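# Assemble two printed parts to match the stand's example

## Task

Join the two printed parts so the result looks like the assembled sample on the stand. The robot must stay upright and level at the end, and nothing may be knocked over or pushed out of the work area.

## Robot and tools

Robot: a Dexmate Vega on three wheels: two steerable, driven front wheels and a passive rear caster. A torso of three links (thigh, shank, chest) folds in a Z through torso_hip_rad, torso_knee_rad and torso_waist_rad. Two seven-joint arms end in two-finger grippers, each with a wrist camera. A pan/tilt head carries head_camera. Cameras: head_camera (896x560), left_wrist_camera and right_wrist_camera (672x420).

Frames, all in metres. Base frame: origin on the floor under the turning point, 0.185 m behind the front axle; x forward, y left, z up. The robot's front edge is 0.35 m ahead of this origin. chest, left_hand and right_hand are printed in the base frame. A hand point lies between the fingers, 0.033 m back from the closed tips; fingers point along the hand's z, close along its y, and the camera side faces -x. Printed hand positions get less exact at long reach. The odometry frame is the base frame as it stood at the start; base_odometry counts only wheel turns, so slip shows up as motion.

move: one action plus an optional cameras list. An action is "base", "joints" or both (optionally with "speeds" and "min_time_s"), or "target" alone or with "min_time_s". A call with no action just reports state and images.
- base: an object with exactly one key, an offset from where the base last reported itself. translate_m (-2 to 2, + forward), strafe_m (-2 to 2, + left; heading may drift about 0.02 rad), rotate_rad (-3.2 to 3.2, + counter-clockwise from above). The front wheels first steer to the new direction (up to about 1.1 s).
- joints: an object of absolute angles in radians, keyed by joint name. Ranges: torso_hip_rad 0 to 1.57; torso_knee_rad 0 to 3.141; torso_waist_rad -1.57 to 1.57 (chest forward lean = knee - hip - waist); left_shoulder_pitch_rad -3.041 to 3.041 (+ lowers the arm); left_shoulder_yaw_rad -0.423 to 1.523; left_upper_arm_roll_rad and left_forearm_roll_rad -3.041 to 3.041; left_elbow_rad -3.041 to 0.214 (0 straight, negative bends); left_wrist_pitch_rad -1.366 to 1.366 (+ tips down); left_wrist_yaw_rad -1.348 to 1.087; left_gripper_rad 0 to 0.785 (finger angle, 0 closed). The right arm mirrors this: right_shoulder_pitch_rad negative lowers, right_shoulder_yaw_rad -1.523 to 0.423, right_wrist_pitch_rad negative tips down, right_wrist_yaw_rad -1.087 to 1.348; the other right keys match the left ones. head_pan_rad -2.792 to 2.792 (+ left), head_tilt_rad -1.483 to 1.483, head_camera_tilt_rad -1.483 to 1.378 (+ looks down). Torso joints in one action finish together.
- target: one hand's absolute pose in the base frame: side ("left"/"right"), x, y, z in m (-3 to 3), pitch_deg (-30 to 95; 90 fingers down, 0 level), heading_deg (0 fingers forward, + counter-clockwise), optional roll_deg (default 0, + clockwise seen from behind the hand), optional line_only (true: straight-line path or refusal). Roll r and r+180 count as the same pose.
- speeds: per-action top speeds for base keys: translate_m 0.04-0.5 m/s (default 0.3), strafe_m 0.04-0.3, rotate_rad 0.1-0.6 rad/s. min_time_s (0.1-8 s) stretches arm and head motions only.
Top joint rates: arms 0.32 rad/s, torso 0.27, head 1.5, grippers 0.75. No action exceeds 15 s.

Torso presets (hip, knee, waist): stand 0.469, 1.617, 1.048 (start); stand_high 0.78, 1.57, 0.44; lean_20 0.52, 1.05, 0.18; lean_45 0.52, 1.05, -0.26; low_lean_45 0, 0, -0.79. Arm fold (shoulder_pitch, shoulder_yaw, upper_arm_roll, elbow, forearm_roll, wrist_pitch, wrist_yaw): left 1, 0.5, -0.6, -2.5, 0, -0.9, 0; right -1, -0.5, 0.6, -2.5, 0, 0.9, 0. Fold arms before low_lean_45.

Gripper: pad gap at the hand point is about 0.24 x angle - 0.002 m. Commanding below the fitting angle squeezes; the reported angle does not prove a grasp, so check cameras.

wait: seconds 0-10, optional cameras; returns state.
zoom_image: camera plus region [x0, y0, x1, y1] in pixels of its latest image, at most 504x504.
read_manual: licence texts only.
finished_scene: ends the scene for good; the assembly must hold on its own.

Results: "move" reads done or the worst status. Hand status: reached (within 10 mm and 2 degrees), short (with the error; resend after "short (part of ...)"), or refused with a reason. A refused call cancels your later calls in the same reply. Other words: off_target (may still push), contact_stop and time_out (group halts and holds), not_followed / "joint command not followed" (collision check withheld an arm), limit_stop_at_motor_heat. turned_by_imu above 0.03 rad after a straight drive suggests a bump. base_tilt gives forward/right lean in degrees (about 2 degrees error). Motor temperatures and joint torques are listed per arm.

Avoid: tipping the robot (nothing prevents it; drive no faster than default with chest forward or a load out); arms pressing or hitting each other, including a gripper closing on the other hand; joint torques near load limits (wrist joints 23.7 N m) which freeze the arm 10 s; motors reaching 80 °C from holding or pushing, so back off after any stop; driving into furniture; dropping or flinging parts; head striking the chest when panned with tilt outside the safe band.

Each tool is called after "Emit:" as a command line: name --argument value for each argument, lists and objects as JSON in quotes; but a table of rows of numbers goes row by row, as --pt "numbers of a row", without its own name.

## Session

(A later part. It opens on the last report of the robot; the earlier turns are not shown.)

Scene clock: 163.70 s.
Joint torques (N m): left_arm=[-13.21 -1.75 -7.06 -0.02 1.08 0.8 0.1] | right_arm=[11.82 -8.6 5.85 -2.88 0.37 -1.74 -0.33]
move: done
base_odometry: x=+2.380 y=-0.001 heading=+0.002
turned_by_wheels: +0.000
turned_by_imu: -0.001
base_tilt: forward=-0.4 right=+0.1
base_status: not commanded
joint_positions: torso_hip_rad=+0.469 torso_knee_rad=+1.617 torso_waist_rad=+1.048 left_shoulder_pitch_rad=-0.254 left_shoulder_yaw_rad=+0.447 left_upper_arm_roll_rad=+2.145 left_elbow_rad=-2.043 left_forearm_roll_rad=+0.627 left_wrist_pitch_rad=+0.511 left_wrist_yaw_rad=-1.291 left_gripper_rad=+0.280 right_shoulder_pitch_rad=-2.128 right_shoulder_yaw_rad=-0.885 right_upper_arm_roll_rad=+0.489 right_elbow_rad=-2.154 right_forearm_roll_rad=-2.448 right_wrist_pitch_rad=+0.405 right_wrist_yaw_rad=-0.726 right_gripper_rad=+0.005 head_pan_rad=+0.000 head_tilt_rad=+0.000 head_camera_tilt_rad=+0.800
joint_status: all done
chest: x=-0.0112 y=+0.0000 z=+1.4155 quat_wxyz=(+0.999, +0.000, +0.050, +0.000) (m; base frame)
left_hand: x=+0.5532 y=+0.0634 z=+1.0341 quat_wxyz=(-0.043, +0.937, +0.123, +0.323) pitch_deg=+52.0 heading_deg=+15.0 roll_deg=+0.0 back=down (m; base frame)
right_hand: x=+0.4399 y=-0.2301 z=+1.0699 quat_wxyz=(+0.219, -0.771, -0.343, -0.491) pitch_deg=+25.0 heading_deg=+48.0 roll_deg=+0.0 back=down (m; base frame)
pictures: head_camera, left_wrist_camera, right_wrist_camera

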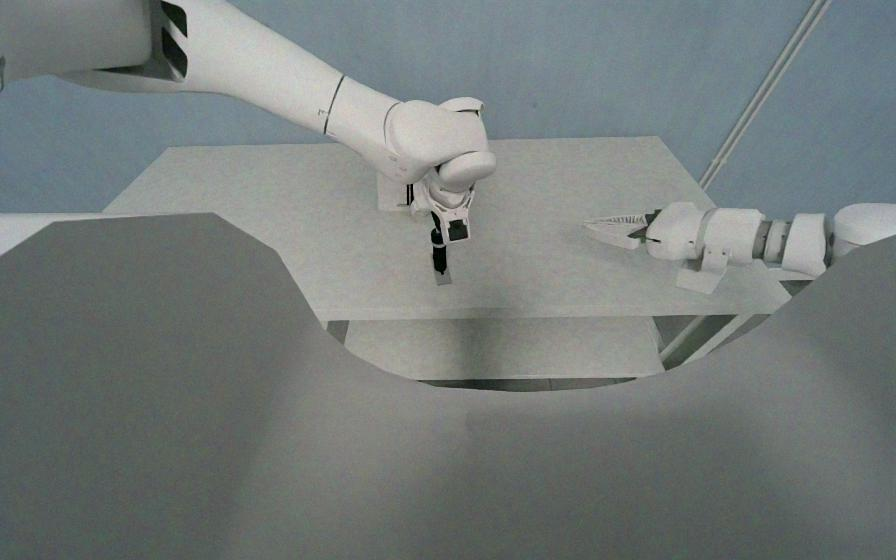

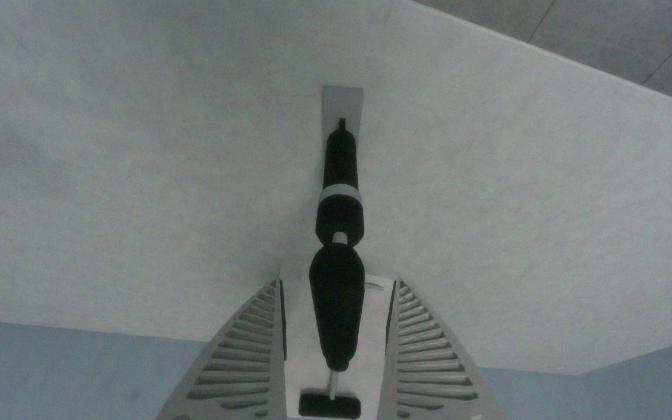

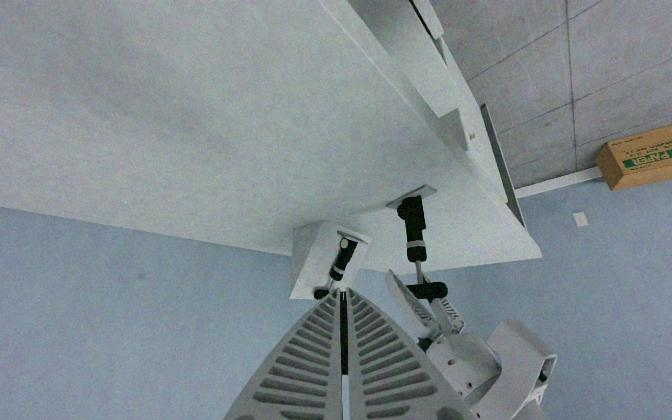

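Emit:
move --target '{"side": "left", "x": 0.498, "y": 0.0487, "z": 1.107, "pitch_deg": 52, "heading_deg": 15, "roll_deg": 0, "line_only": true}' --min_time_s 2.5 --cameras '["all"]'

Emit:
zoom_image --camera "left_wrist_camera" --region '[240, 60, 440, 420]'

Emit:
zoom_image --camera "right_wrist_camera" --region '[370, 170, 470, 320]'

Emit:
zoom_image --camera "head_camera" --region '[380, 120, 500, 300]'

Scene clock: 167.90 s.
Joint torques (N m): left_arm=[-22.6 0.9 -6.39 -0.08 0.69 1.18 -0.23] | right_arm=[10.86 -6.78 5.14 -1.79 0.27 -1.71 -0.05]
move: done
base_odometry: x=+2.380 y=-0.001 heading=+0.002
turned_by_wheels: +0.000
turned_by_imu: -0.001
base_tilt: forward=-0.3 right=+0.1
base_status: not commanded
joint_positions: torso_hip_rad=+0.469 torso_knee_rad=+1.617 torso_waist_rad=+1.048 left_shoulder_pitch_rad=-0.483 left_shoulder_yaw_rad=+0.404 left_upper_arm_roll_rad=+2.150 left_elbow_rad=-2.279 left_forearm_roll_rad=+0.444 left_wrist_pitch_rad=+0.664 left_wrist_yaw_rad=-1.348 left_gripper_rad=+0.280 right_shoulder_pitch_rad=-2.128 right_shoulder_yaw_rad=-0.885 right_upper_arm_roll_rad=+0.489 right_elbow_rad=-2.154 right_forearm_roll_rad=-2.448 right_wrist_pitch_rad=+0.405 right_wrist_yaw_rad=-0.726 right_gripper_rad=+0.005 head_pan_rad=+0.000 head_tilt_rad=+0.000 head_camera_tilt_rad=+0.800
joint_status: not commanded
chest: x=-0.0112 y=+0.0000 z=+1.4155 quat_wxyz=(+0.999, +0.000, +0.050, +0.000) (m; base frame)
left_hand: x=+0.4989 y=+0.0486 z=+1.1056 quat_wxyz=(-0.042, +0.938, +0.123, +0.323) pitch_deg=+52.0 heading_deg=+14.9 roll_deg=-0.1 back=down (m; base frame)
left_hand_status: reached (straight line, planned for 2.5 s): 2 mm and 0.1 deg off.
right_hand: x=+0.4399 y=-0.2301 z=+1.0699 quat_wxyz=(+0.219, -0.771, -0.343, -0.491) pitch_deg=+25.0 heading_deg=+48.0 roll_deg=+0.0 back=down (m; base frame)
pictures: head_camera, left_wrist_camera, right_wrist_camera

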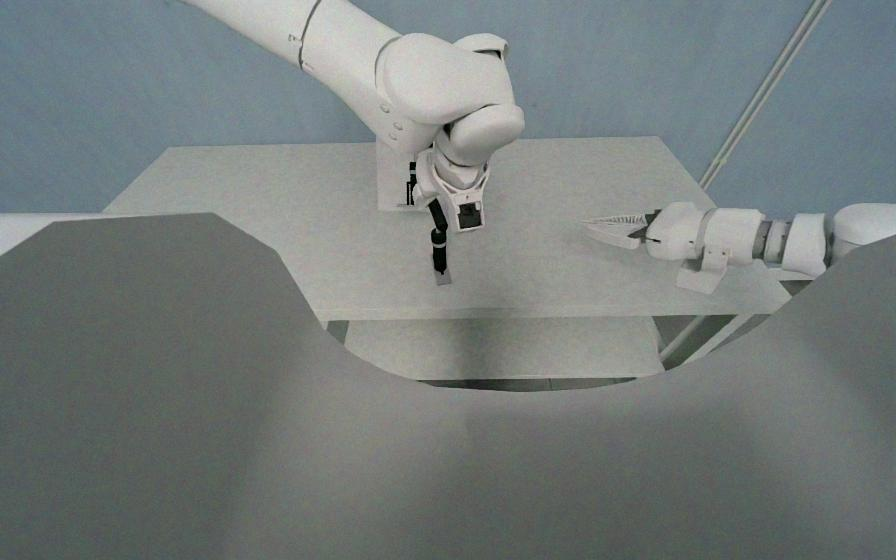

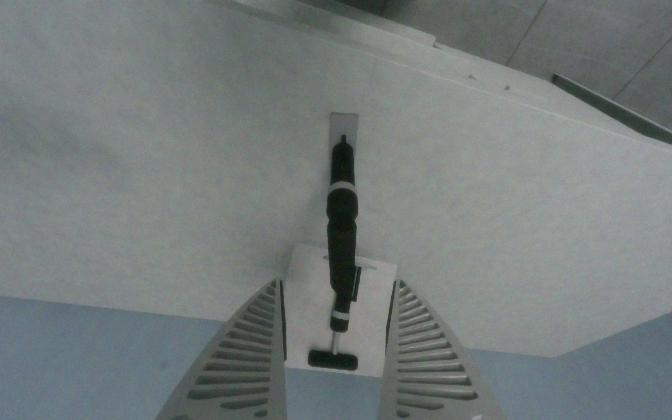

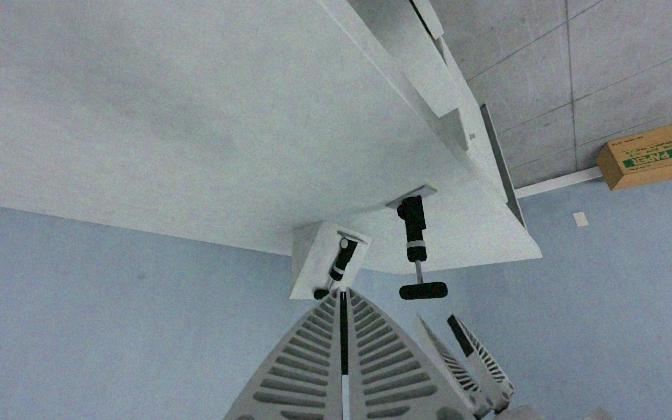

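Scaled by 1.400 from the camera's 672x420 image, which has a finer 960x600 frame.

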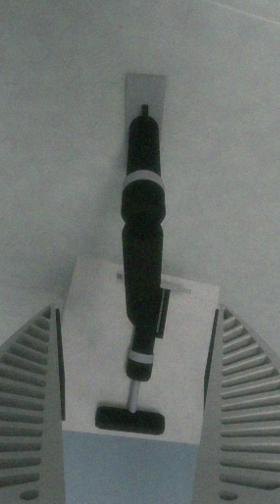

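Scaled by 3.360 from the camera's 672x420 image, which has a finer 960x600 frame.

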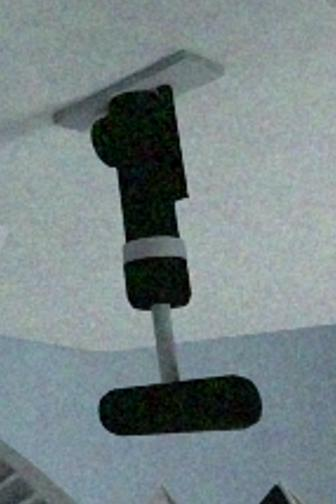

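Scaled by 2.800 from the camera's 896x560 image, which has a finer 960x600 frame.

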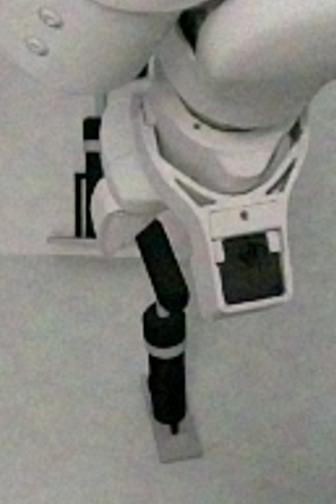

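Emit:
move --target '{"side": "left", "x": 0.46, "y": 0.16, "z": 1.16, "pitch_deg": 52, "heading_deg": 0, "roll_deg": 0, "line_only": true}' --min_time_s 2.5 --cameras '["all"]'

Emit:
zoom_image --camera "head_camera" --region '[390, 180, 490, 300]'

Emit:
zoom_image --camera "right_wrist_camera" --region '[380, 170, 460, 310]'

Emit:
zoom_image --camera "left_wrist_camera" --region '[100, 60, 300, 340]'

Scene clock: 174.37 s.
Joint torques (N m): left_arm=[-18.47 1.24 -5.81 0.71 0.97 1.04 0.58] | right_arm=[11.17 -10.03 6.05 -2.59 0.05 -1.67 -0.3]
move: done
base_odometry: x=+2.380 y=-0.001 heading=+0.002
turned_by_wheels: +0.000
turned_by_imu: -0.002
base_tilt: forward=-0.3 right=+0.2
base_status: not commanded
joint_positions: torso_hip_rad=+0.469 torso_knee_rad=+1.617 torso_waist_rad=+1.048 left_shoulder_pitch_rad=-0.923 left_shoulder_yaw_rad=+1.064 left_upper_arm_roll_rad=+2.508 left_elbow_rad=-2.629 left_forearm_roll_rad=+0.649 left_wrist_pitch_rad=+0.105 left_wrist_yaw_rad=-1.140 left_gripper_rad=+0.280 right_shoulder_pitch_rad=-2.128 right_shoulder_yaw_rad=-0.885 right_upper_arm_roll_rad=+0.489 right_elbow_rad=-2.154 right_forearm_roll_rad=-2.448 right_wrist_pitch_rad=+0.405 right_wrist_yaw_rad=-0.726 right_gripper_rad=+0.005 head_pan_rad=+0.000 head_tilt_rad=+0.000 head_camera_tilt_rad=+0.800
joint_status: not commanded
chest: x=-0.0112 y=+0.0000 z=+1.4155 quat_wxyz=(+0.999, +0.000, +0.050, +0.000) (m; base frame)
left_hand: x=+0.4604 y=+0.1598 z=+1.1596 quat_wxyz=(-0.001, +0.946, +0.001, +0.325) pitch_deg=+52.0 heading_deg=+0.2 roll_deg=+0.1 back=down (m; base frame)
left_hand_status: reached (straight line, planned for 2.5 s): 1 mm and 0.1 deg off.
right_hand: x=+0.4399 y=-0.2301 z=+1.0699 quat_wxyz=(+0.219, -0.771, -0.343, -0.491) pitch_deg=+25.0 heading_deg=+48.0 roll_deg=+0.0 back=down (m; base frame)
pictures: head_camera, left_wrist_camera, right_wrist_camera

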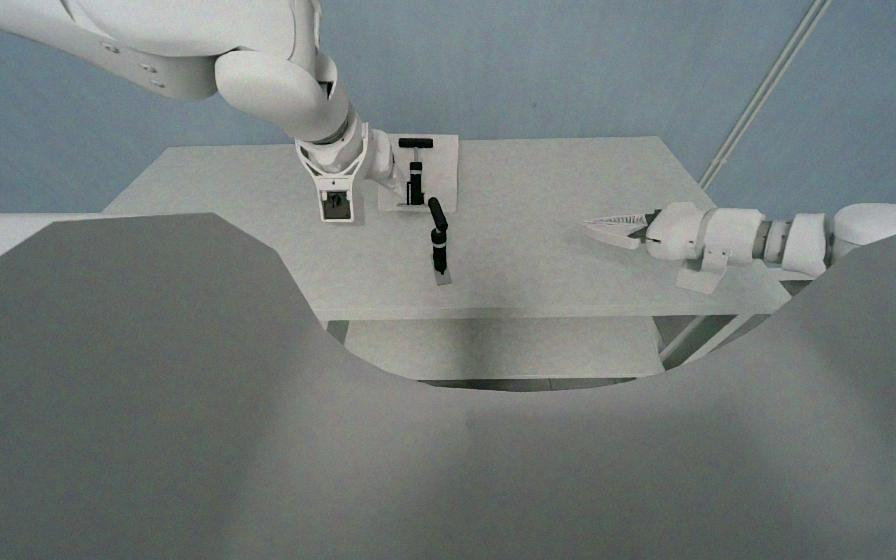

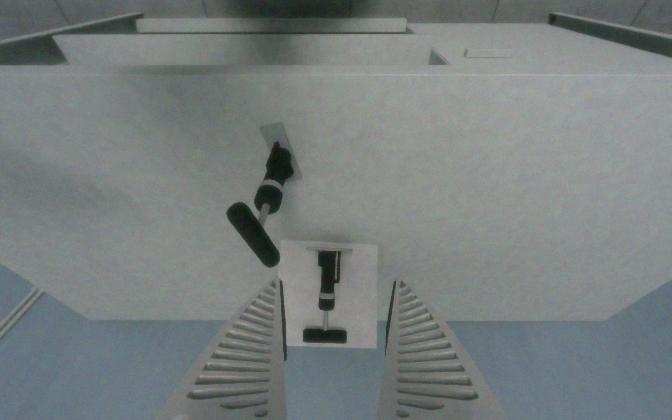

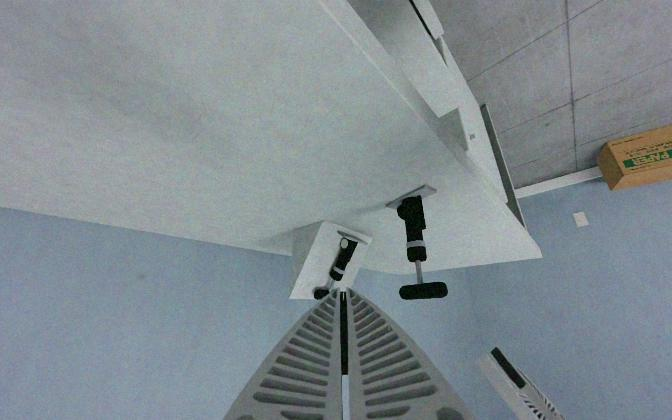

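Scaled by 4.200 from the camera's 896x560 image, which has a finer 960x600 frame.

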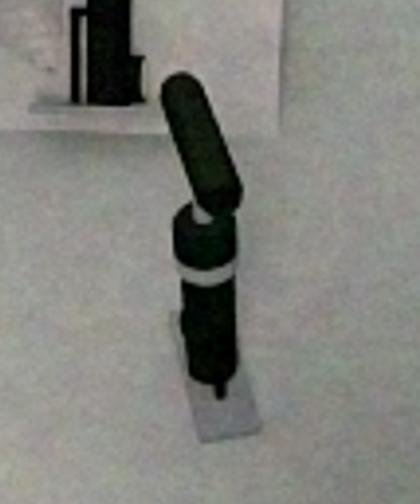

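Scaled by 3.600 from the camera's 672x420 image, which has a finer 960x600 frame.

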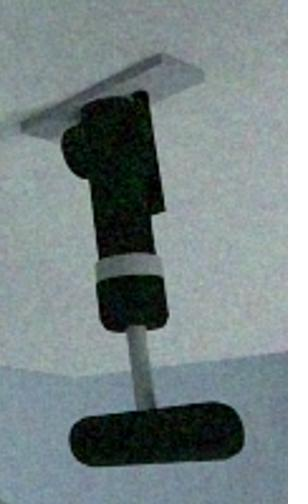

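Scaled by 1.800 from the camera's 672x420 image, which has a finer 960x600 frame.

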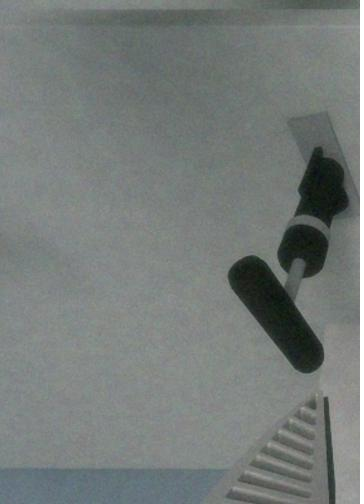

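Emit:
move --joints '{"left_gripper_rad": 0.0}' --min_time_s 0.8

Emit:
move --target '{"side": "left", "x": 0.5336, "y": 0.0581, "z": 1.115, "pitch_deg": 52, "heading_deg": 15, "roll_deg": 0, "line_only": true}' --min_time_s 3.0 --cameras '["all"]'

Emit:
zoom_image --camera "right_wrist_camera" --region '[370, 170, 490, 380]'

Emit:
zoom_image --camera "left_wrist_camera" --region '[260, 60, 430, 400]'

Scene clock: 179.77 s.
Joint torques (N m): left_arm=[-19.97 -2.15 -5.71 1.81 1.01 1.16 0.22] | right_arm=[10.53 -8.35 6.11 -2.56 0.27 -1.33 -0.4]
move: done
base_odometry: x=+2.380 y=-0.001 heading=+0.002
turned_by_wheels: +0.000
turned_by_imu: -0.001
base_tilt: forward=-0.2 right=+0.2
base_status: not commanded
joint_positions: torso_hip_rad=+0.469 torso_knee_rad=+1.617 torso_waist_rad=+1.048 left_shoulder_pitch_rad=-0.926 left_shoulder_yaw_rad=+1.068 left_upper_arm_roll_rad=+2.511 left_elbow_rad=-2.630 left_forearm_roll_rad=+0.650 left_wrist_pitch_rad=+0.100 left_wrist_yaw_rad=-1.138 left_gripper_rad=+0.000 right_shoulder_pitch_rad=-2.128 right_shoulder_yaw_rad=-0.885 right_upper_arm_roll_rad=+0.489 right_elbow_rad=-2.154 right_forearm_roll_rad=-2.448 right_wrist_pitch_rad=+0.405 right_wrist_yaw_rad=-0.726 right_gripper_rad=+0.005 head_pan_rad=+0.000 head_tilt_rad=+0.000 head_camera_tilt_rad=+0.800
joint_status: all done
chest: x=-0.0112 y=+0.0000 z=+1.4155 quat_wxyz=(+0.999, +0.000, +0.050, +0.000) (m; base frame)
left_hand: x=+0.4599 y=+0.1600 z=+1.1598 quat_wxyz=(+0.000, +0.946, +0.000, +0.325) pitch_deg=+52.0 heading_deg=+0.0 roll_deg=+0.0 back=down (m; base frame)
right_hand: x=+0.4399 y=-0.2301 z=+1.0699 quat_wxyz=(+0.219, -0.771, -0.343, -0.491) pitch_deg=+25.0 heading_deg=+48.0 roll_deg=+0.0 back=down (m; base frame)
pictures: none

Scene clock: 184.00 s.
Joint torques (N m): left_arm=[-10.45 -1.03 -9.74 3.92 0.52 1.82 -0.1] | right_arm=[10.87 -9.29 5.35 -3.17 0.41 -1.11 -0.32]
move: done
base_odometry: x=+2.380 y=-0.001 heading=+0.002
turned_by_wheels: +0.000
turned_by_imu: -0.001
base_tilt: forward=-0.2 right=+0.3
base_status: not commanded
joint_positions: torso_hip_rad=+0.469 torso_knee_rad=+1.617 torso_waist_rad=+1.048 left_shoulder_pitch_rad=-0.515 left_shoulder_yaw_rad=+0.439 left_upper_arm_roll_rad=+2.160 left_elbow_rad=-2.187 left_forearm_roll_rad=+0.401 left_wrist_pitch_rad=+0.537 left_wrist_yaw_rad=-1.281 left_gripper_rad=+0.000 right_shoulder_pitch_rad=-2.128 right_shoulder_yaw_rad=-0.885 right_upper_arm_roll_rad=+0.489 right_elbow_rad=-2.154 right_forearm_roll_rad=-2.448 right_wrist_pitch_rad=+0.405 right_wrist_yaw_rad=-0.726 right_gripper_rad=+0.005 head_pan_rad=+0.000 head_tilt_rad=+0.000 head_camera_tilt_rad=+0.800
joint_status: not commanded
chest: x=-0.0112 y=+0.0000 z=+1.4155 quat_wxyz=(+0.999, +0.000, +0.050, +0.000) (m; base frame)
left_hand: x=+0.5332 y=+0.0594 z=+1.1154 quat_wxyz=(-0.043, +0.938, +0.122, +0.323) pitch_deg=+52.0 heading_deg=+14.9 roll_deg=+0.1 back=down (m; base frame)
left_hand_status: reached (straight line, planned for 3.0 s): 1 mm and 0.1 deg off.
right_hand: x=+0.4399 y=-0.2301 z=+1.0699 quat_wxyz=(+0.219, -0.771, -0.343, -0.491) pitch_deg=+25.0 heading_deg=+48.0 roll_deg=+0.0 back=down (m; base frame)
pictures: head_camera, left_wrist_camera, right_wrist_camera

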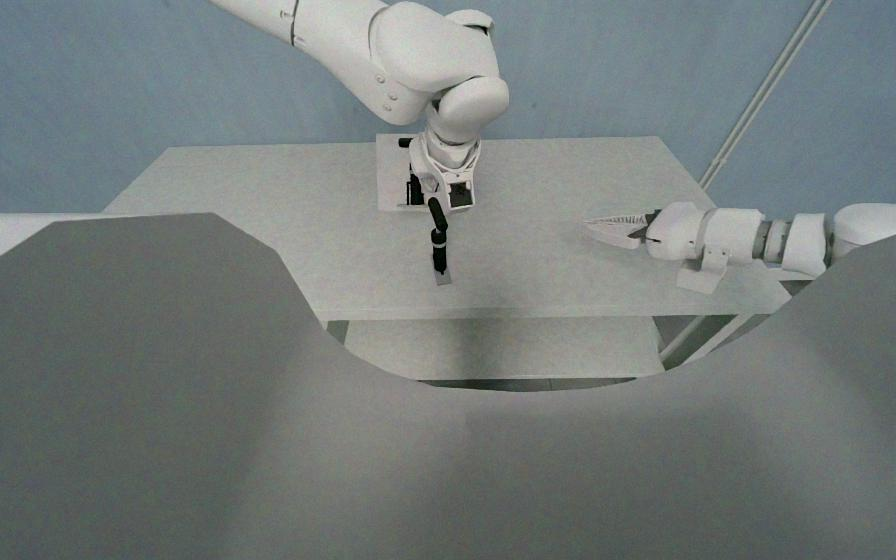

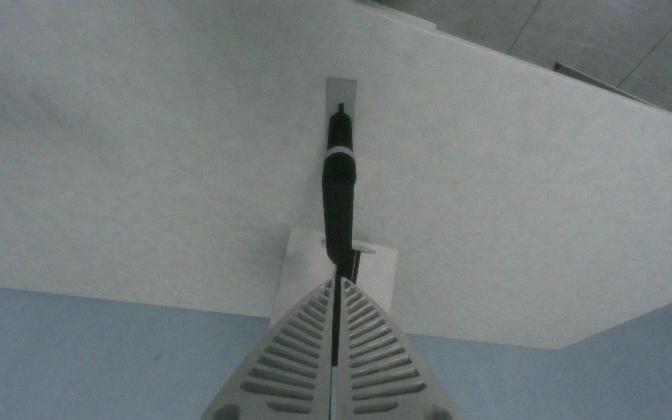

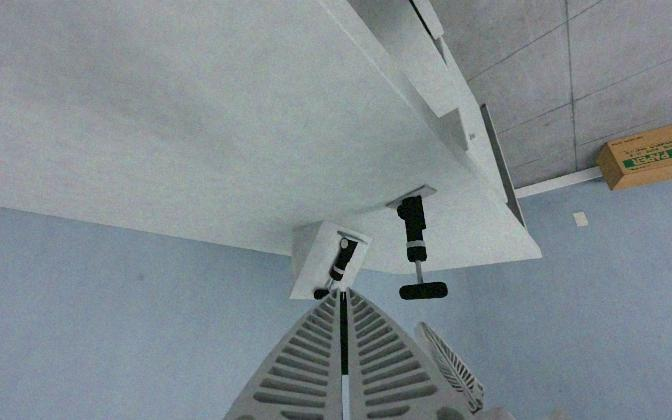

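Scaled by 2.400 from the camera's 672x420 image, which has a finer 960x600 frame.

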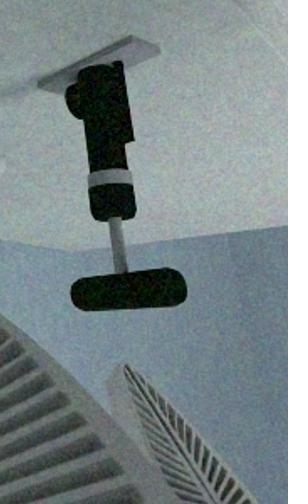

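Scaled by 1.482 from the camera's 672x420 image, which has a finer 960x600 frame.

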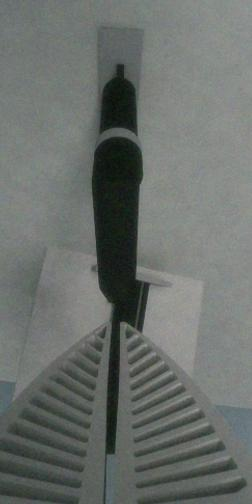

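Emit:
move --target '{"side": "left", "x": 0.519, "y": 0.0555, "z": 1.095, "pitch_deg": 52, "heading_deg": 15, "roll_deg": 0, "line_only": true}' --min_time_s 1.5 --cameras '["left_wrist_camera", "right_wrist_camera"]'

Emit:
zoom_image --camera "right_wrist_camera" --region '[370, 210, 490, 360]'

Emit:
zoom_image --camera "left_wrist_camera" --region '[260, 100, 430, 400]'

Scene clock: 187.90 s.
Joint torques (N m): left_arm=[-13.11 0.38 -6.93 1.52 1.85 0.47 0.11] | right_arm=[11.83 -8.85 6.33 -3.03 0.64 -1.66 -0.23]
move: done
base_odometry: x=+2.380 y=-0.001 heading=+0.002
turned_by_wheels: +0.000
turned_by_imu: -0.001
base_tilt: forward=-0.3 right=+0.2
base_status: not commanded
joint_positions: torso_hip_rad=+0.469 torso_knee_rad=+1.617 torso_waist_rad=+1.048 left_shoulder_pitch_rad=-0.482 left_shoulder_yaw_rad=+0.408 left_upper_arm_roll_rad=+2.183 left_elbow_rad=-2.216 left_forearm_roll_rad=+0.431 left_wrist_pitch_rad=+0.614 left_wrist_yaw_rad=-1.287 left_gripper_rad=+0.000 right_shoulder_pitch_rad=-2.128 right_shoulder_yaw_rad=-0.885 right_upper_arm_roll_rad=+0.489 right_elbow_rad=-2.154 right_forearm_roll_rad=-2.448 right_wrist_pitch_rad=+0.405 right_wrist_yaw_rad=-0.726 right_gripper_rad=+0.005 head_pan_rad=+0.000 head_tilt_rad=+0.000 head_camera_tilt_rad=+0.800
joint_status: not commanded
chest: x=-0.0112 y=+0.0000 z=+1.4155 quat_wxyz=(+0.999, +0.000, +0.050, +0.000) (m; base frame)
left_hand: x=+0.5199 y=+0.0558 z=+1.0962 quat_wxyz=(-0.043, +0.937, +0.123, +0.323) pitch_deg=+52.0 heading_deg=+15.0 roll_deg=+0.0 back=down (m; base frame)
left_hand_status: reached (straight line, planned for 1.5 s): 1 mm and 0.0 deg off.
right_hand: x=+0.4399 y=-0.2301 z=+1.0699 quat_wxyz=(+0.219, -0.771, -0.343, -0.491) pitch_deg=+25.0 heading_deg=+48.0 roll_deg=+0.0 back=down (m; base frame)
pictures: left_wrist_camera, right_wrist_camera

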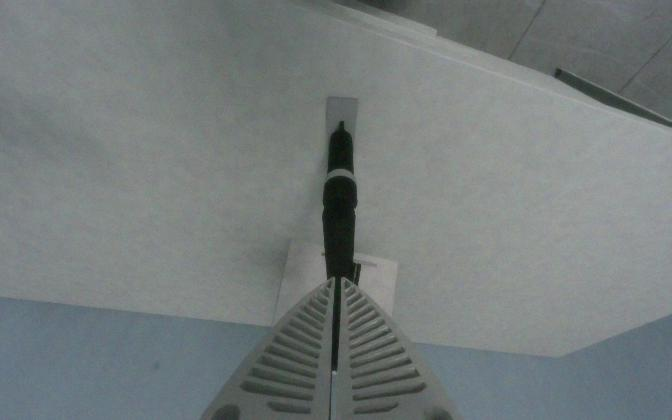

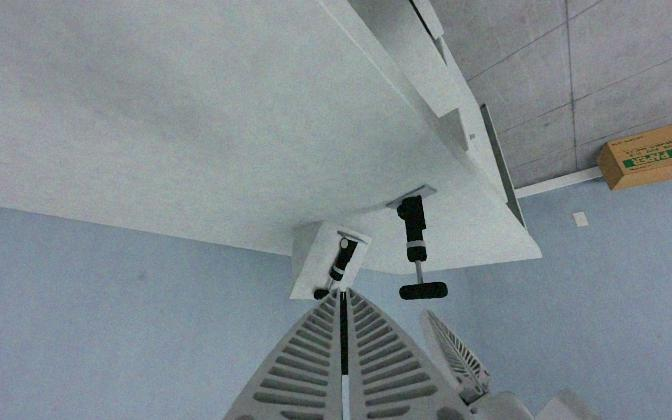

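Scaled by 3.360 from the camera's 672x420 image, which has a finer 960x600 frame.

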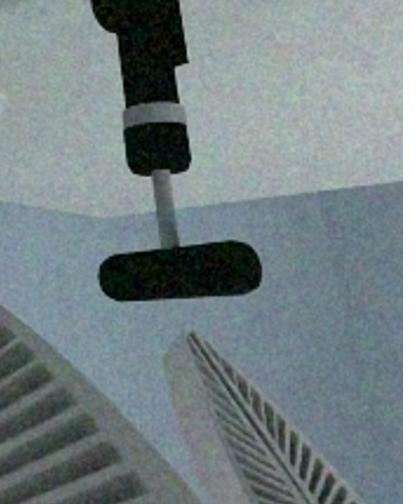

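Scaled by 1.680 from the camera's 672x420 image, which has a finer 960x600 frame.

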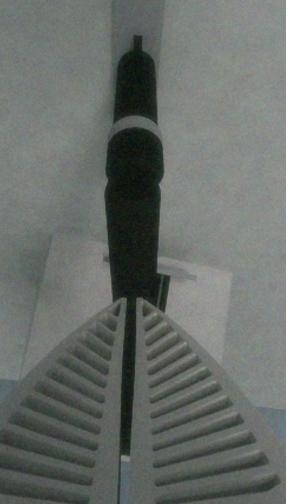

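Emit:
move --target '{"side": "left", "x": 0.519, "y": 0.0555, "z": 1.083, "pitch_deg": 52, "heading_deg": 15, "roll_deg": 0, "line_only": true}' --min_time_s 1.5 --cameras '["left_wrist_camera", "right_wrist_camera"]'

Emit:
zoom_image --camera "right_wrist_camera" --region '[380, 210, 460, 340]'

Scene clock: 190.40 s.
Joint torques (N m): left_arm=[-10.2 -2.47 -7.03 3.68 1.56 1.72 0.14] | right_arm=[10.87 -6.63 6.28 -2.02 -0.09 -1.4 -0.02]
move: done
base_odometry: x=+2.380 y=-0.001 heading=+0.002
turned_by_wheels: +0.000
turned_by_imu: -0.001
base_tilt: forward=-0.2 right=+0.1
base_status: not commanded
joint_positions: torso_hip_rad=+0.469 torso_knee_rad=+1.617 torso_waist_rad=+1.048 left_shoulder_pitch_rad=-0.460 left_shoulder_yaw_rad=+0.395 left_upper_arm_roll_rad=+2.200 left_elbow_rad=-2.209 left_forearm_roll_rad=+0.448 left_wrist_pitch_rad=+0.634 left_wrist_yaw_rad=-1.279 left_gripper_rad=+0.000 right_shoulder_pitch_rad=-2.128 right_shoulder_yaw_rad=-0.885 right_upper_arm_roll_rad=+0.489 right_elbow_rad=-2.154 right_forearm_roll_rad=-2.448 right_wrist_pitch_rad=+0.405 right_wrist_yaw_rad=-0.726 right_gripper_rad=+0.005 head_pan_rad=+0.000 head_tilt_rad=+0.000 head_camera_tilt_rad=+0.800
joint_status: not commanded
chest: x=-0.0112 y=+0.0000 z=+1.4155 quat_wxyz=(+0.999, +0.000, +0.050, +0.000) (m; base frame)
left_hand: x=+0.5190 y=+0.0556 z=+1.0840 quat_wxyz=(-0.043, +0.937, +0.123, +0.323) pitch_deg=+52.0 heading_deg=+15.0 roll_deg=+0.0 back=down (m; base frame)
left_hand_status: reached (straight line, planned for 1.5 s): 1 mm and 0.0 deg off.
right_hand: x=+0.4399 y=-0.2301 z=+1.0699 quat_wxyz=(+0.219, -0.771, -0.343, -0.491) pitch_deg=+25.0 heading_deg=+48.0 roll_deg=+0.0 back=down (m; base frame)
pictures: left_wrist_camera, right_wrist_camera

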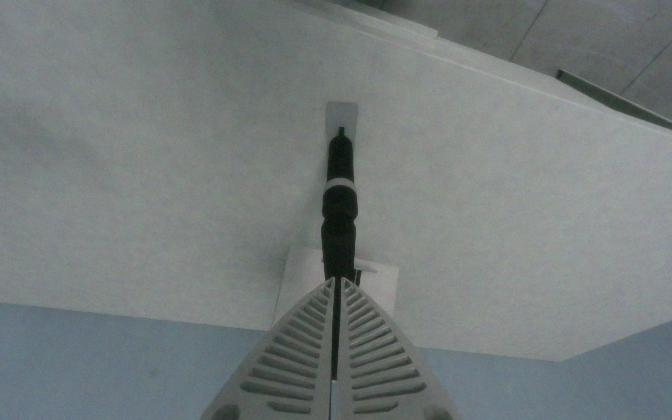

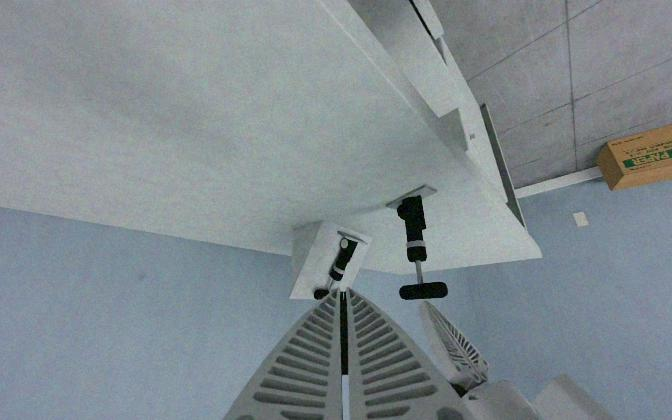

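Scaled by 3.877 from the camera's 672x420 image, which has a finer 960x600 frame.

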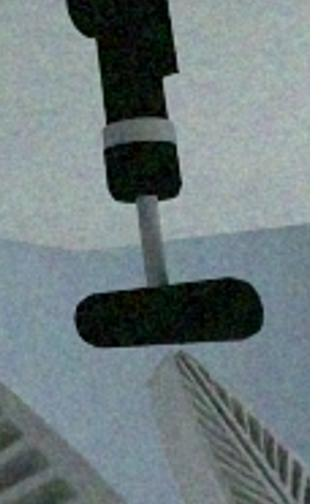

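Emit:
move --target '{"side": "left", "x": 0.5225, "y": 0.0565, "z": 1.079, "pitch_deg": 52, "heading_deg": 15, "roll_deg": 0, "line_only": true}' --min_time_s 1.5 --cameras '["left_wrist_camera", "right_wrist_camera"]'

Emit:
zoom_image --camera "right_wrist_camera" --region '[380, 210, 460, 340]'

Scene clock: 192.87 s.
Joint torques (N m): left_arm=[-9.06 -0.4 -3.76 2.84 0.44 0.83 0.31] | right_arm=[11.88 -8.23 5.9 -2.24 0.31 -1.13 -0.26]
move: done
base_odometry: x=+2.380 y=-0.001 heading=+0.002
turned_by_wheels: +0.000
turned_by_imu: -0.001
base_tilt: forward=-0.3 right=+0.2
base_status: not commanded
joint_positions: torso_hip_rad=+0.469 torso_knee_rad=+1.617 torso_waist_rad=+1.048 left_shoulder_pitch_rad=-0.452 left_shoulder_yaw_rad=+0.393 left_upper_arm_roll_rad=+2.206 left_elbow_rad=-2.195 left_forearm_roll_rad=+0.453 left_wrist_pitch_rad=+0.630 left_wrist_yaw_rad=-1.269 left_gripper_rad=+0.000 right_shoulder_pitch_rad=-2.128 right_shoulder_yaw_rad=-0.885 right_upper_arm_roll_rad=+0.489 right_elbow_rad=-2.154 right_forearm_roll_rad=-2.448 right_wrist_pitch_rad=+0.405 right_wrist_yaw_rad=-0.726 right_gripper_rad=+0.005 head_pan_rad=+0.000 head_tilt_rad=+0.000 head_camera_tilt_rad=+0.800
joint_status: not commanded
chest: x=-0.0112 y=+0.0000 z=+1.4155 quat_wxyz=(+0.999, +0.000, +0.050, +0.000) (m; base frame)
left_hand: x=+0.5223 y=+0.0564 z=+1.0796 quat_wxyz=(-0.042, +0.937, +0.123, +0.323) pitch_deg=+52.0 heading_deg=+15.0 roll_deg=+0.0 back=down (m; base frame)
left_hand_status: reached (straight line, planned for 1.5 s): 1 mm and 0.0 deg off.
right_hand: x=+0.4399 y=-0.2301 z=+1.0699 quat_wxyz=(+0.219, -0.771, -0.343, -0.491) pitch_deg=+25.0 heading_deg=+48.0 roll_deg=+0.0 back=down (m; base frame)
pictures: left_wrist_camera, right_wrist_camera

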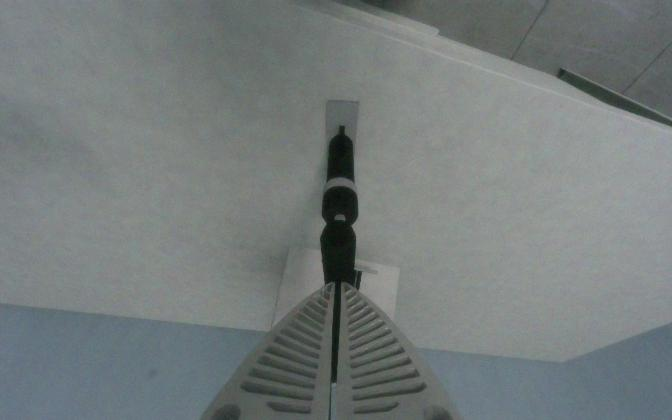

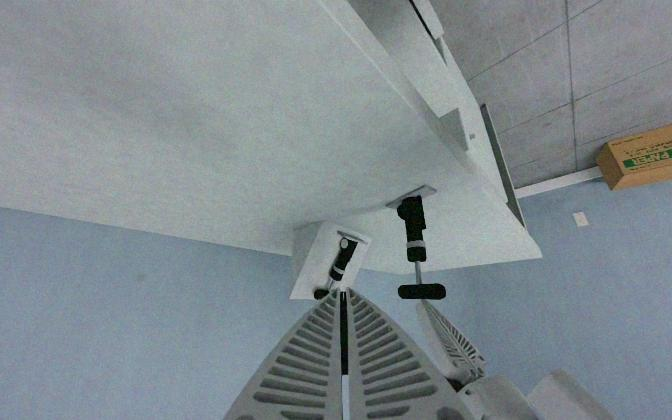

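Scaled by 3.877 from the camera's 672x420 image, which has a finer 960x600 frame.

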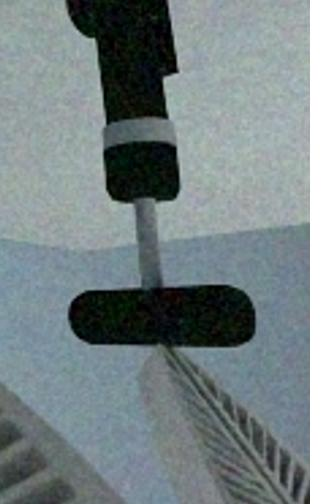

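Emit:
zoom_image --camera "left_wrist_camera" --region '[270, 90, 410, 310]'

Emit:
zoom_image --camera "right_wrist_camera" --region '[390, 180, 450, 310]'

Scaled by 2.291 from the camera's 672x420 image, which has a finer 960x600 frame.

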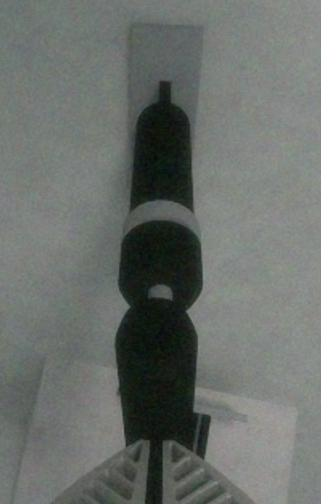

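Scaled by 3.877 from the camera's 672x420 image, which has a finer 960x600 frame.

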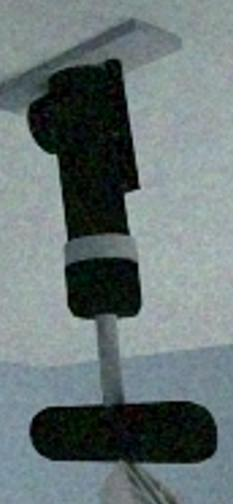

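Emit:
move --target '{"side": "left", "x": 0.5215, "y": 0.0562, "z": 1.077, "pitch_deg": 52, "heading_deg": 15, "roll_deg": 0, "line_only": true}' --min_time_s 1.5 --cameras '["left_wrist_camera", "right_wrist_camera"]'

Emit:
zoom_image --camera "right_wrist_camera" --region '[390, 180, 450, 310]'

Emit:
zoom_image --camera "left_wrist_camera" --region '[270, 90, 410, 310]'

Scene clock: 196.40 s.
Joint torques (N m): left_arm=[-4.56 -1.12 -2.91 1.62 -0.21 0.03 0.3] | right_arm=[12.48 -7.57 5.08 -2.24 0.16 -1.61 -0.02]
move: done
base_odometry: x=+2.380 y=-0.001 heading=+0.002
turned_by_wheels: +0.000
turned_by_imu: -0.001
base_tilt: forward=-0.2 right=+0.2
base_status: not commanded
joint_positions: torso_hip_rad=+0.469 torso_knee_rad=+1.617 torso_waist_rad=+1.048 left_shoulder_pitch_rad=-0.448 left_shoulder_yaw_rad=+0.390 left_upper_arm_roll_rad=+2.209 left_elbow_rad=-2.195 left_forearm_roll_rad=+0.456 left_wrist_pitch_rad=+0.636 left_wrist_yaw_rad=-1.269 left_gripper_rad=+0.000 right_shoulder_pitch_rad=-2.128 right_shoulder_yaw_rad=-0.885 right_upper_arm_roll_rad=+0.489 right_elbow_rad=-2.154 right_forearm_roll_rad=-2.448 right_wrist_pitch_rad=+0.405 right_wrist_yaw_rad=-0.726 right_gripper_rad=+0.005 head_pan_rad=+0.000 head_tilt_rad=+0.000 head_camera_tilt_rad=+0.800
joint_status: not commanded
chest: x=-0.0112 y=+0.0000 z=+1.4155 quat_wxyz=(+0.999, +0.000, +0.050, +0.000) (m; base frame)
left_hand: x=+0.5219 y=+0.0561 z=+1.0776 quat_wxyz=(-0.042, +0.937, +0.124, +0.323) pitch_deg=+52.0 heading_deg=+15.0 roll_deg=-0.1 back=down (m; base frame)
left_hand_status: reached (straight line, planned for 1.5 s): 1 mm and 0.1 deg off.
right_hand: x=+0.4399 y=-0.2301 z=+1.0699 quat_wxyz=(+0.219, -0.771, -0.343, -0.491) pitch_deg=+25.0 heading_deg=+48.0 roll_deg=+0.0 back=down (m; base frame)
pictures: left_wrist_camera, right_wrist_camera

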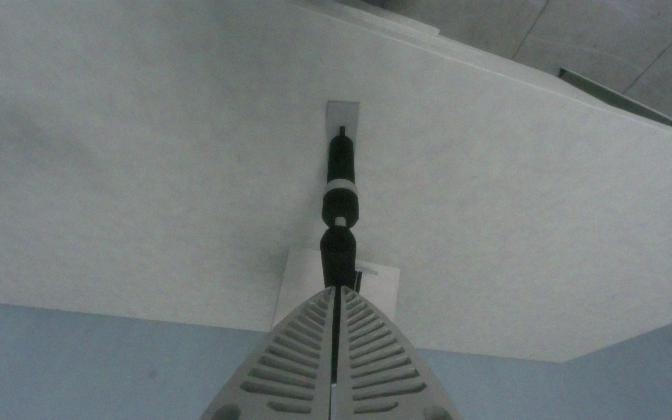

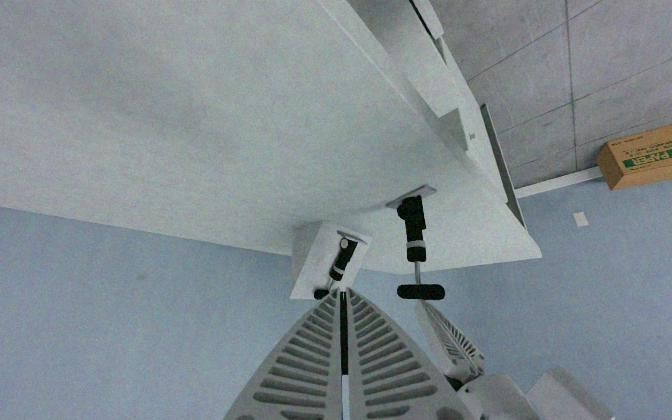

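Scaled by 3.877 from the camera's 672x420 image, which has a finer 960x600 frame.

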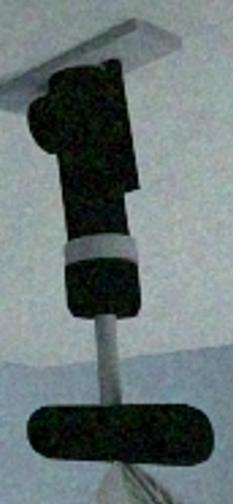

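Scaled by 2.291 from the camera's 672x420 image, which has a finer 960x600 frame.

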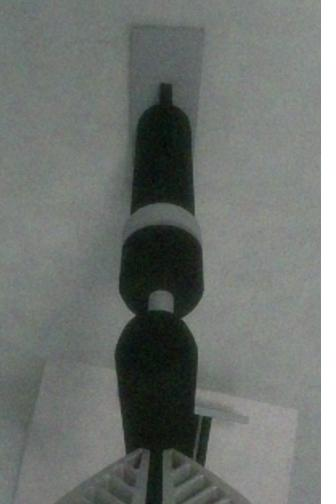

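Emit:
move --target '{"side": "left", "x": 0.5195, "y": 0.0556, "z": 1.095, "pitch_deg": 52, "heading_deg": 15, "roll_deg": 0, "line_only": true}' --min_time_s 1.5 --cameras '["all"]'

Emit:
zoom_image --camera "right_wrist_camera" --region '[390, 180, 450, 310]'

Emit:
zoom_image --camera "left_wrist_camera" --region '[270, 90, 410, 310]'

Emit:
zoom_image --camera "head_camera" --region '[390, 180, 490, 300]'

Scene clock: 199.23 s.
Joint torques (N m): left_arm=[-24.05 5.59 -10 1.11 1.01 -0.53 -0.14] | right_arm=[11.78 -7.63 5.67 -1.94 0.23 -1.52 -0.08]
move: done
base_odometry: x=+2.380 y=-0.001 heading=+0.002
turned_by_wheels: +0.000
turned_by_imu: -0.001
base_tilt: forward=-0.1 right=+0.2
base_status: not commanded
joint_positions: torso_hip_rad=+0.469 torso_knee_rad=+1.617 torso_waist_rad=+1.048 left_shoulder_pitch_rad=-0.477 left_shoulder_yaw_rad=+0.405 left_upper_arm_roll_rad=+2.187 left_elbow_rad=-2.214 left_forearm_roll_rad=+0.434 left_wrist_pitch_rad=+0.619 left_wrist_yaw_rad=-1.285 left_gripper_rad=+0.000 right_shoulder_pitch_rad=-2.128 right_shoulder_yaw_rad=-0.885 right_upper_arm_roll_rad=+0.489 right_elbow_rad=-2.154 right_forearm_roll_rad=-2.448 right_wrist_pitch_rad=+0.405 right_wrist_yaw_rad=-0.726 right_gripper_rad=+0.005 head_pan_rad=+0.000 head_tilt_rad=+0.000 head_camera_tilt_rad=+0.800
joint_status: not commanded
chest: x=-0.0112 y=+0.0000 z=+1.4155 quat_wxyz=(+0.999, +0.000, +0.050, +0.000) (m; base frame)
left_hand: x=+0.5195 y=+0.0557 z=+1.0932 quat_wxyz=(-0.043, +0.938, +0.123, +0.323) pitch_deg=+52.0 heading_deg=+15.0 roll_deg=+0.0 back=down (m; base frame)
left_hand_status: reached (straight line, planned for 1.5 s): 2 mm and 0.0 deg off.
right_hand: x=+0.4399 y=-0.2301 z=+1.0699 quat_wxyz=(+0.219, -0.771, -0.343, -0.491) pitch_deg=+25.0 heading_deg=+48.0 roll_deg=+0.0 back=down (m; base frame)
pictures: head_camera, left_wrist_camera, right_wrist_camera

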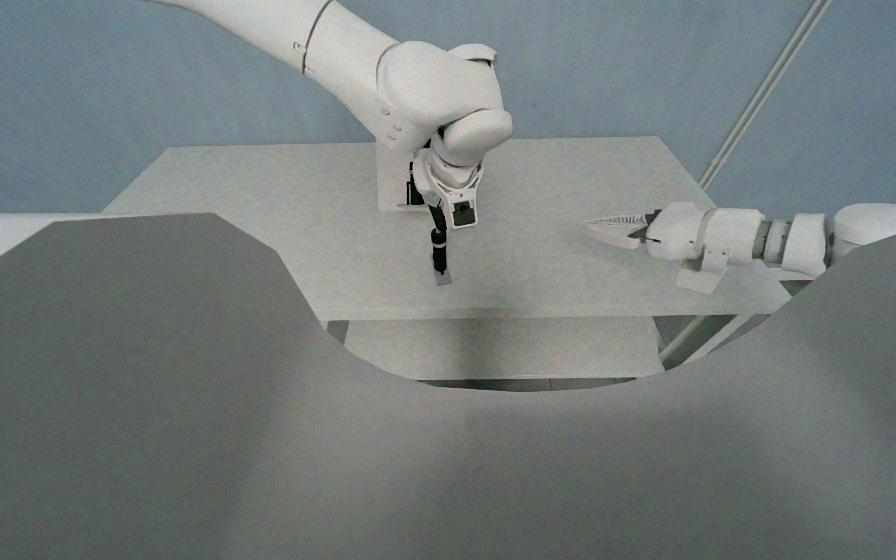

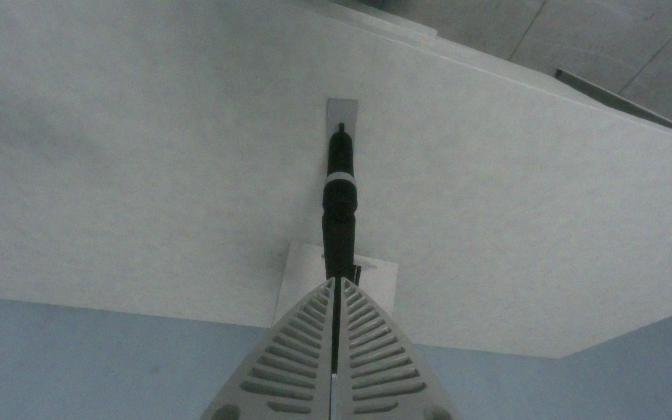

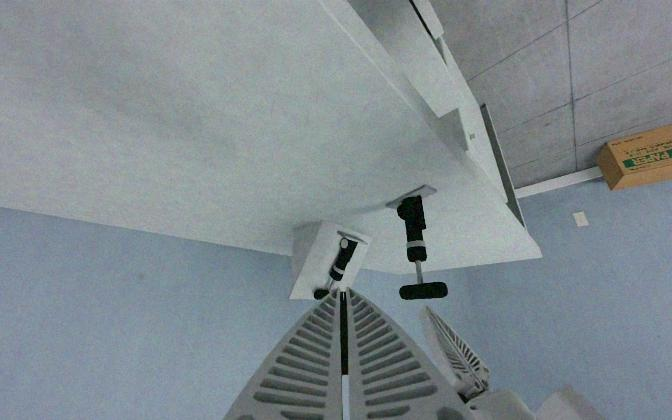

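Scaled by 3.877 from the camera's 672x420 image, which has a finer 960x600 frame.

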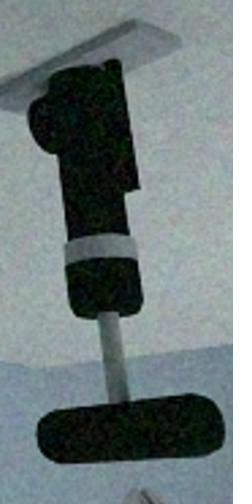

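Scaled by 2.291 from the camera's 672x420 image, which has a finer 960x600 frame.

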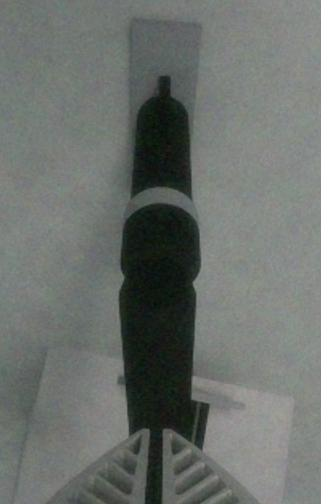

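Scaled by 4.200 from the camera's 896x560 image, which has a finer 960x600 frame.

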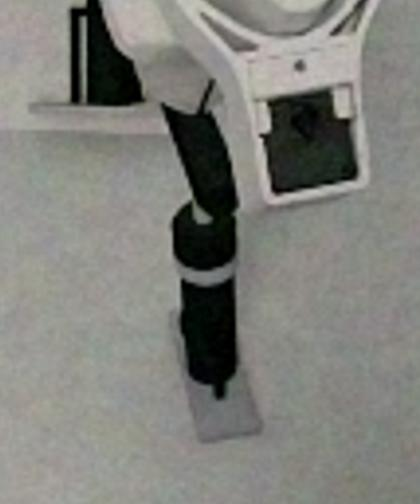

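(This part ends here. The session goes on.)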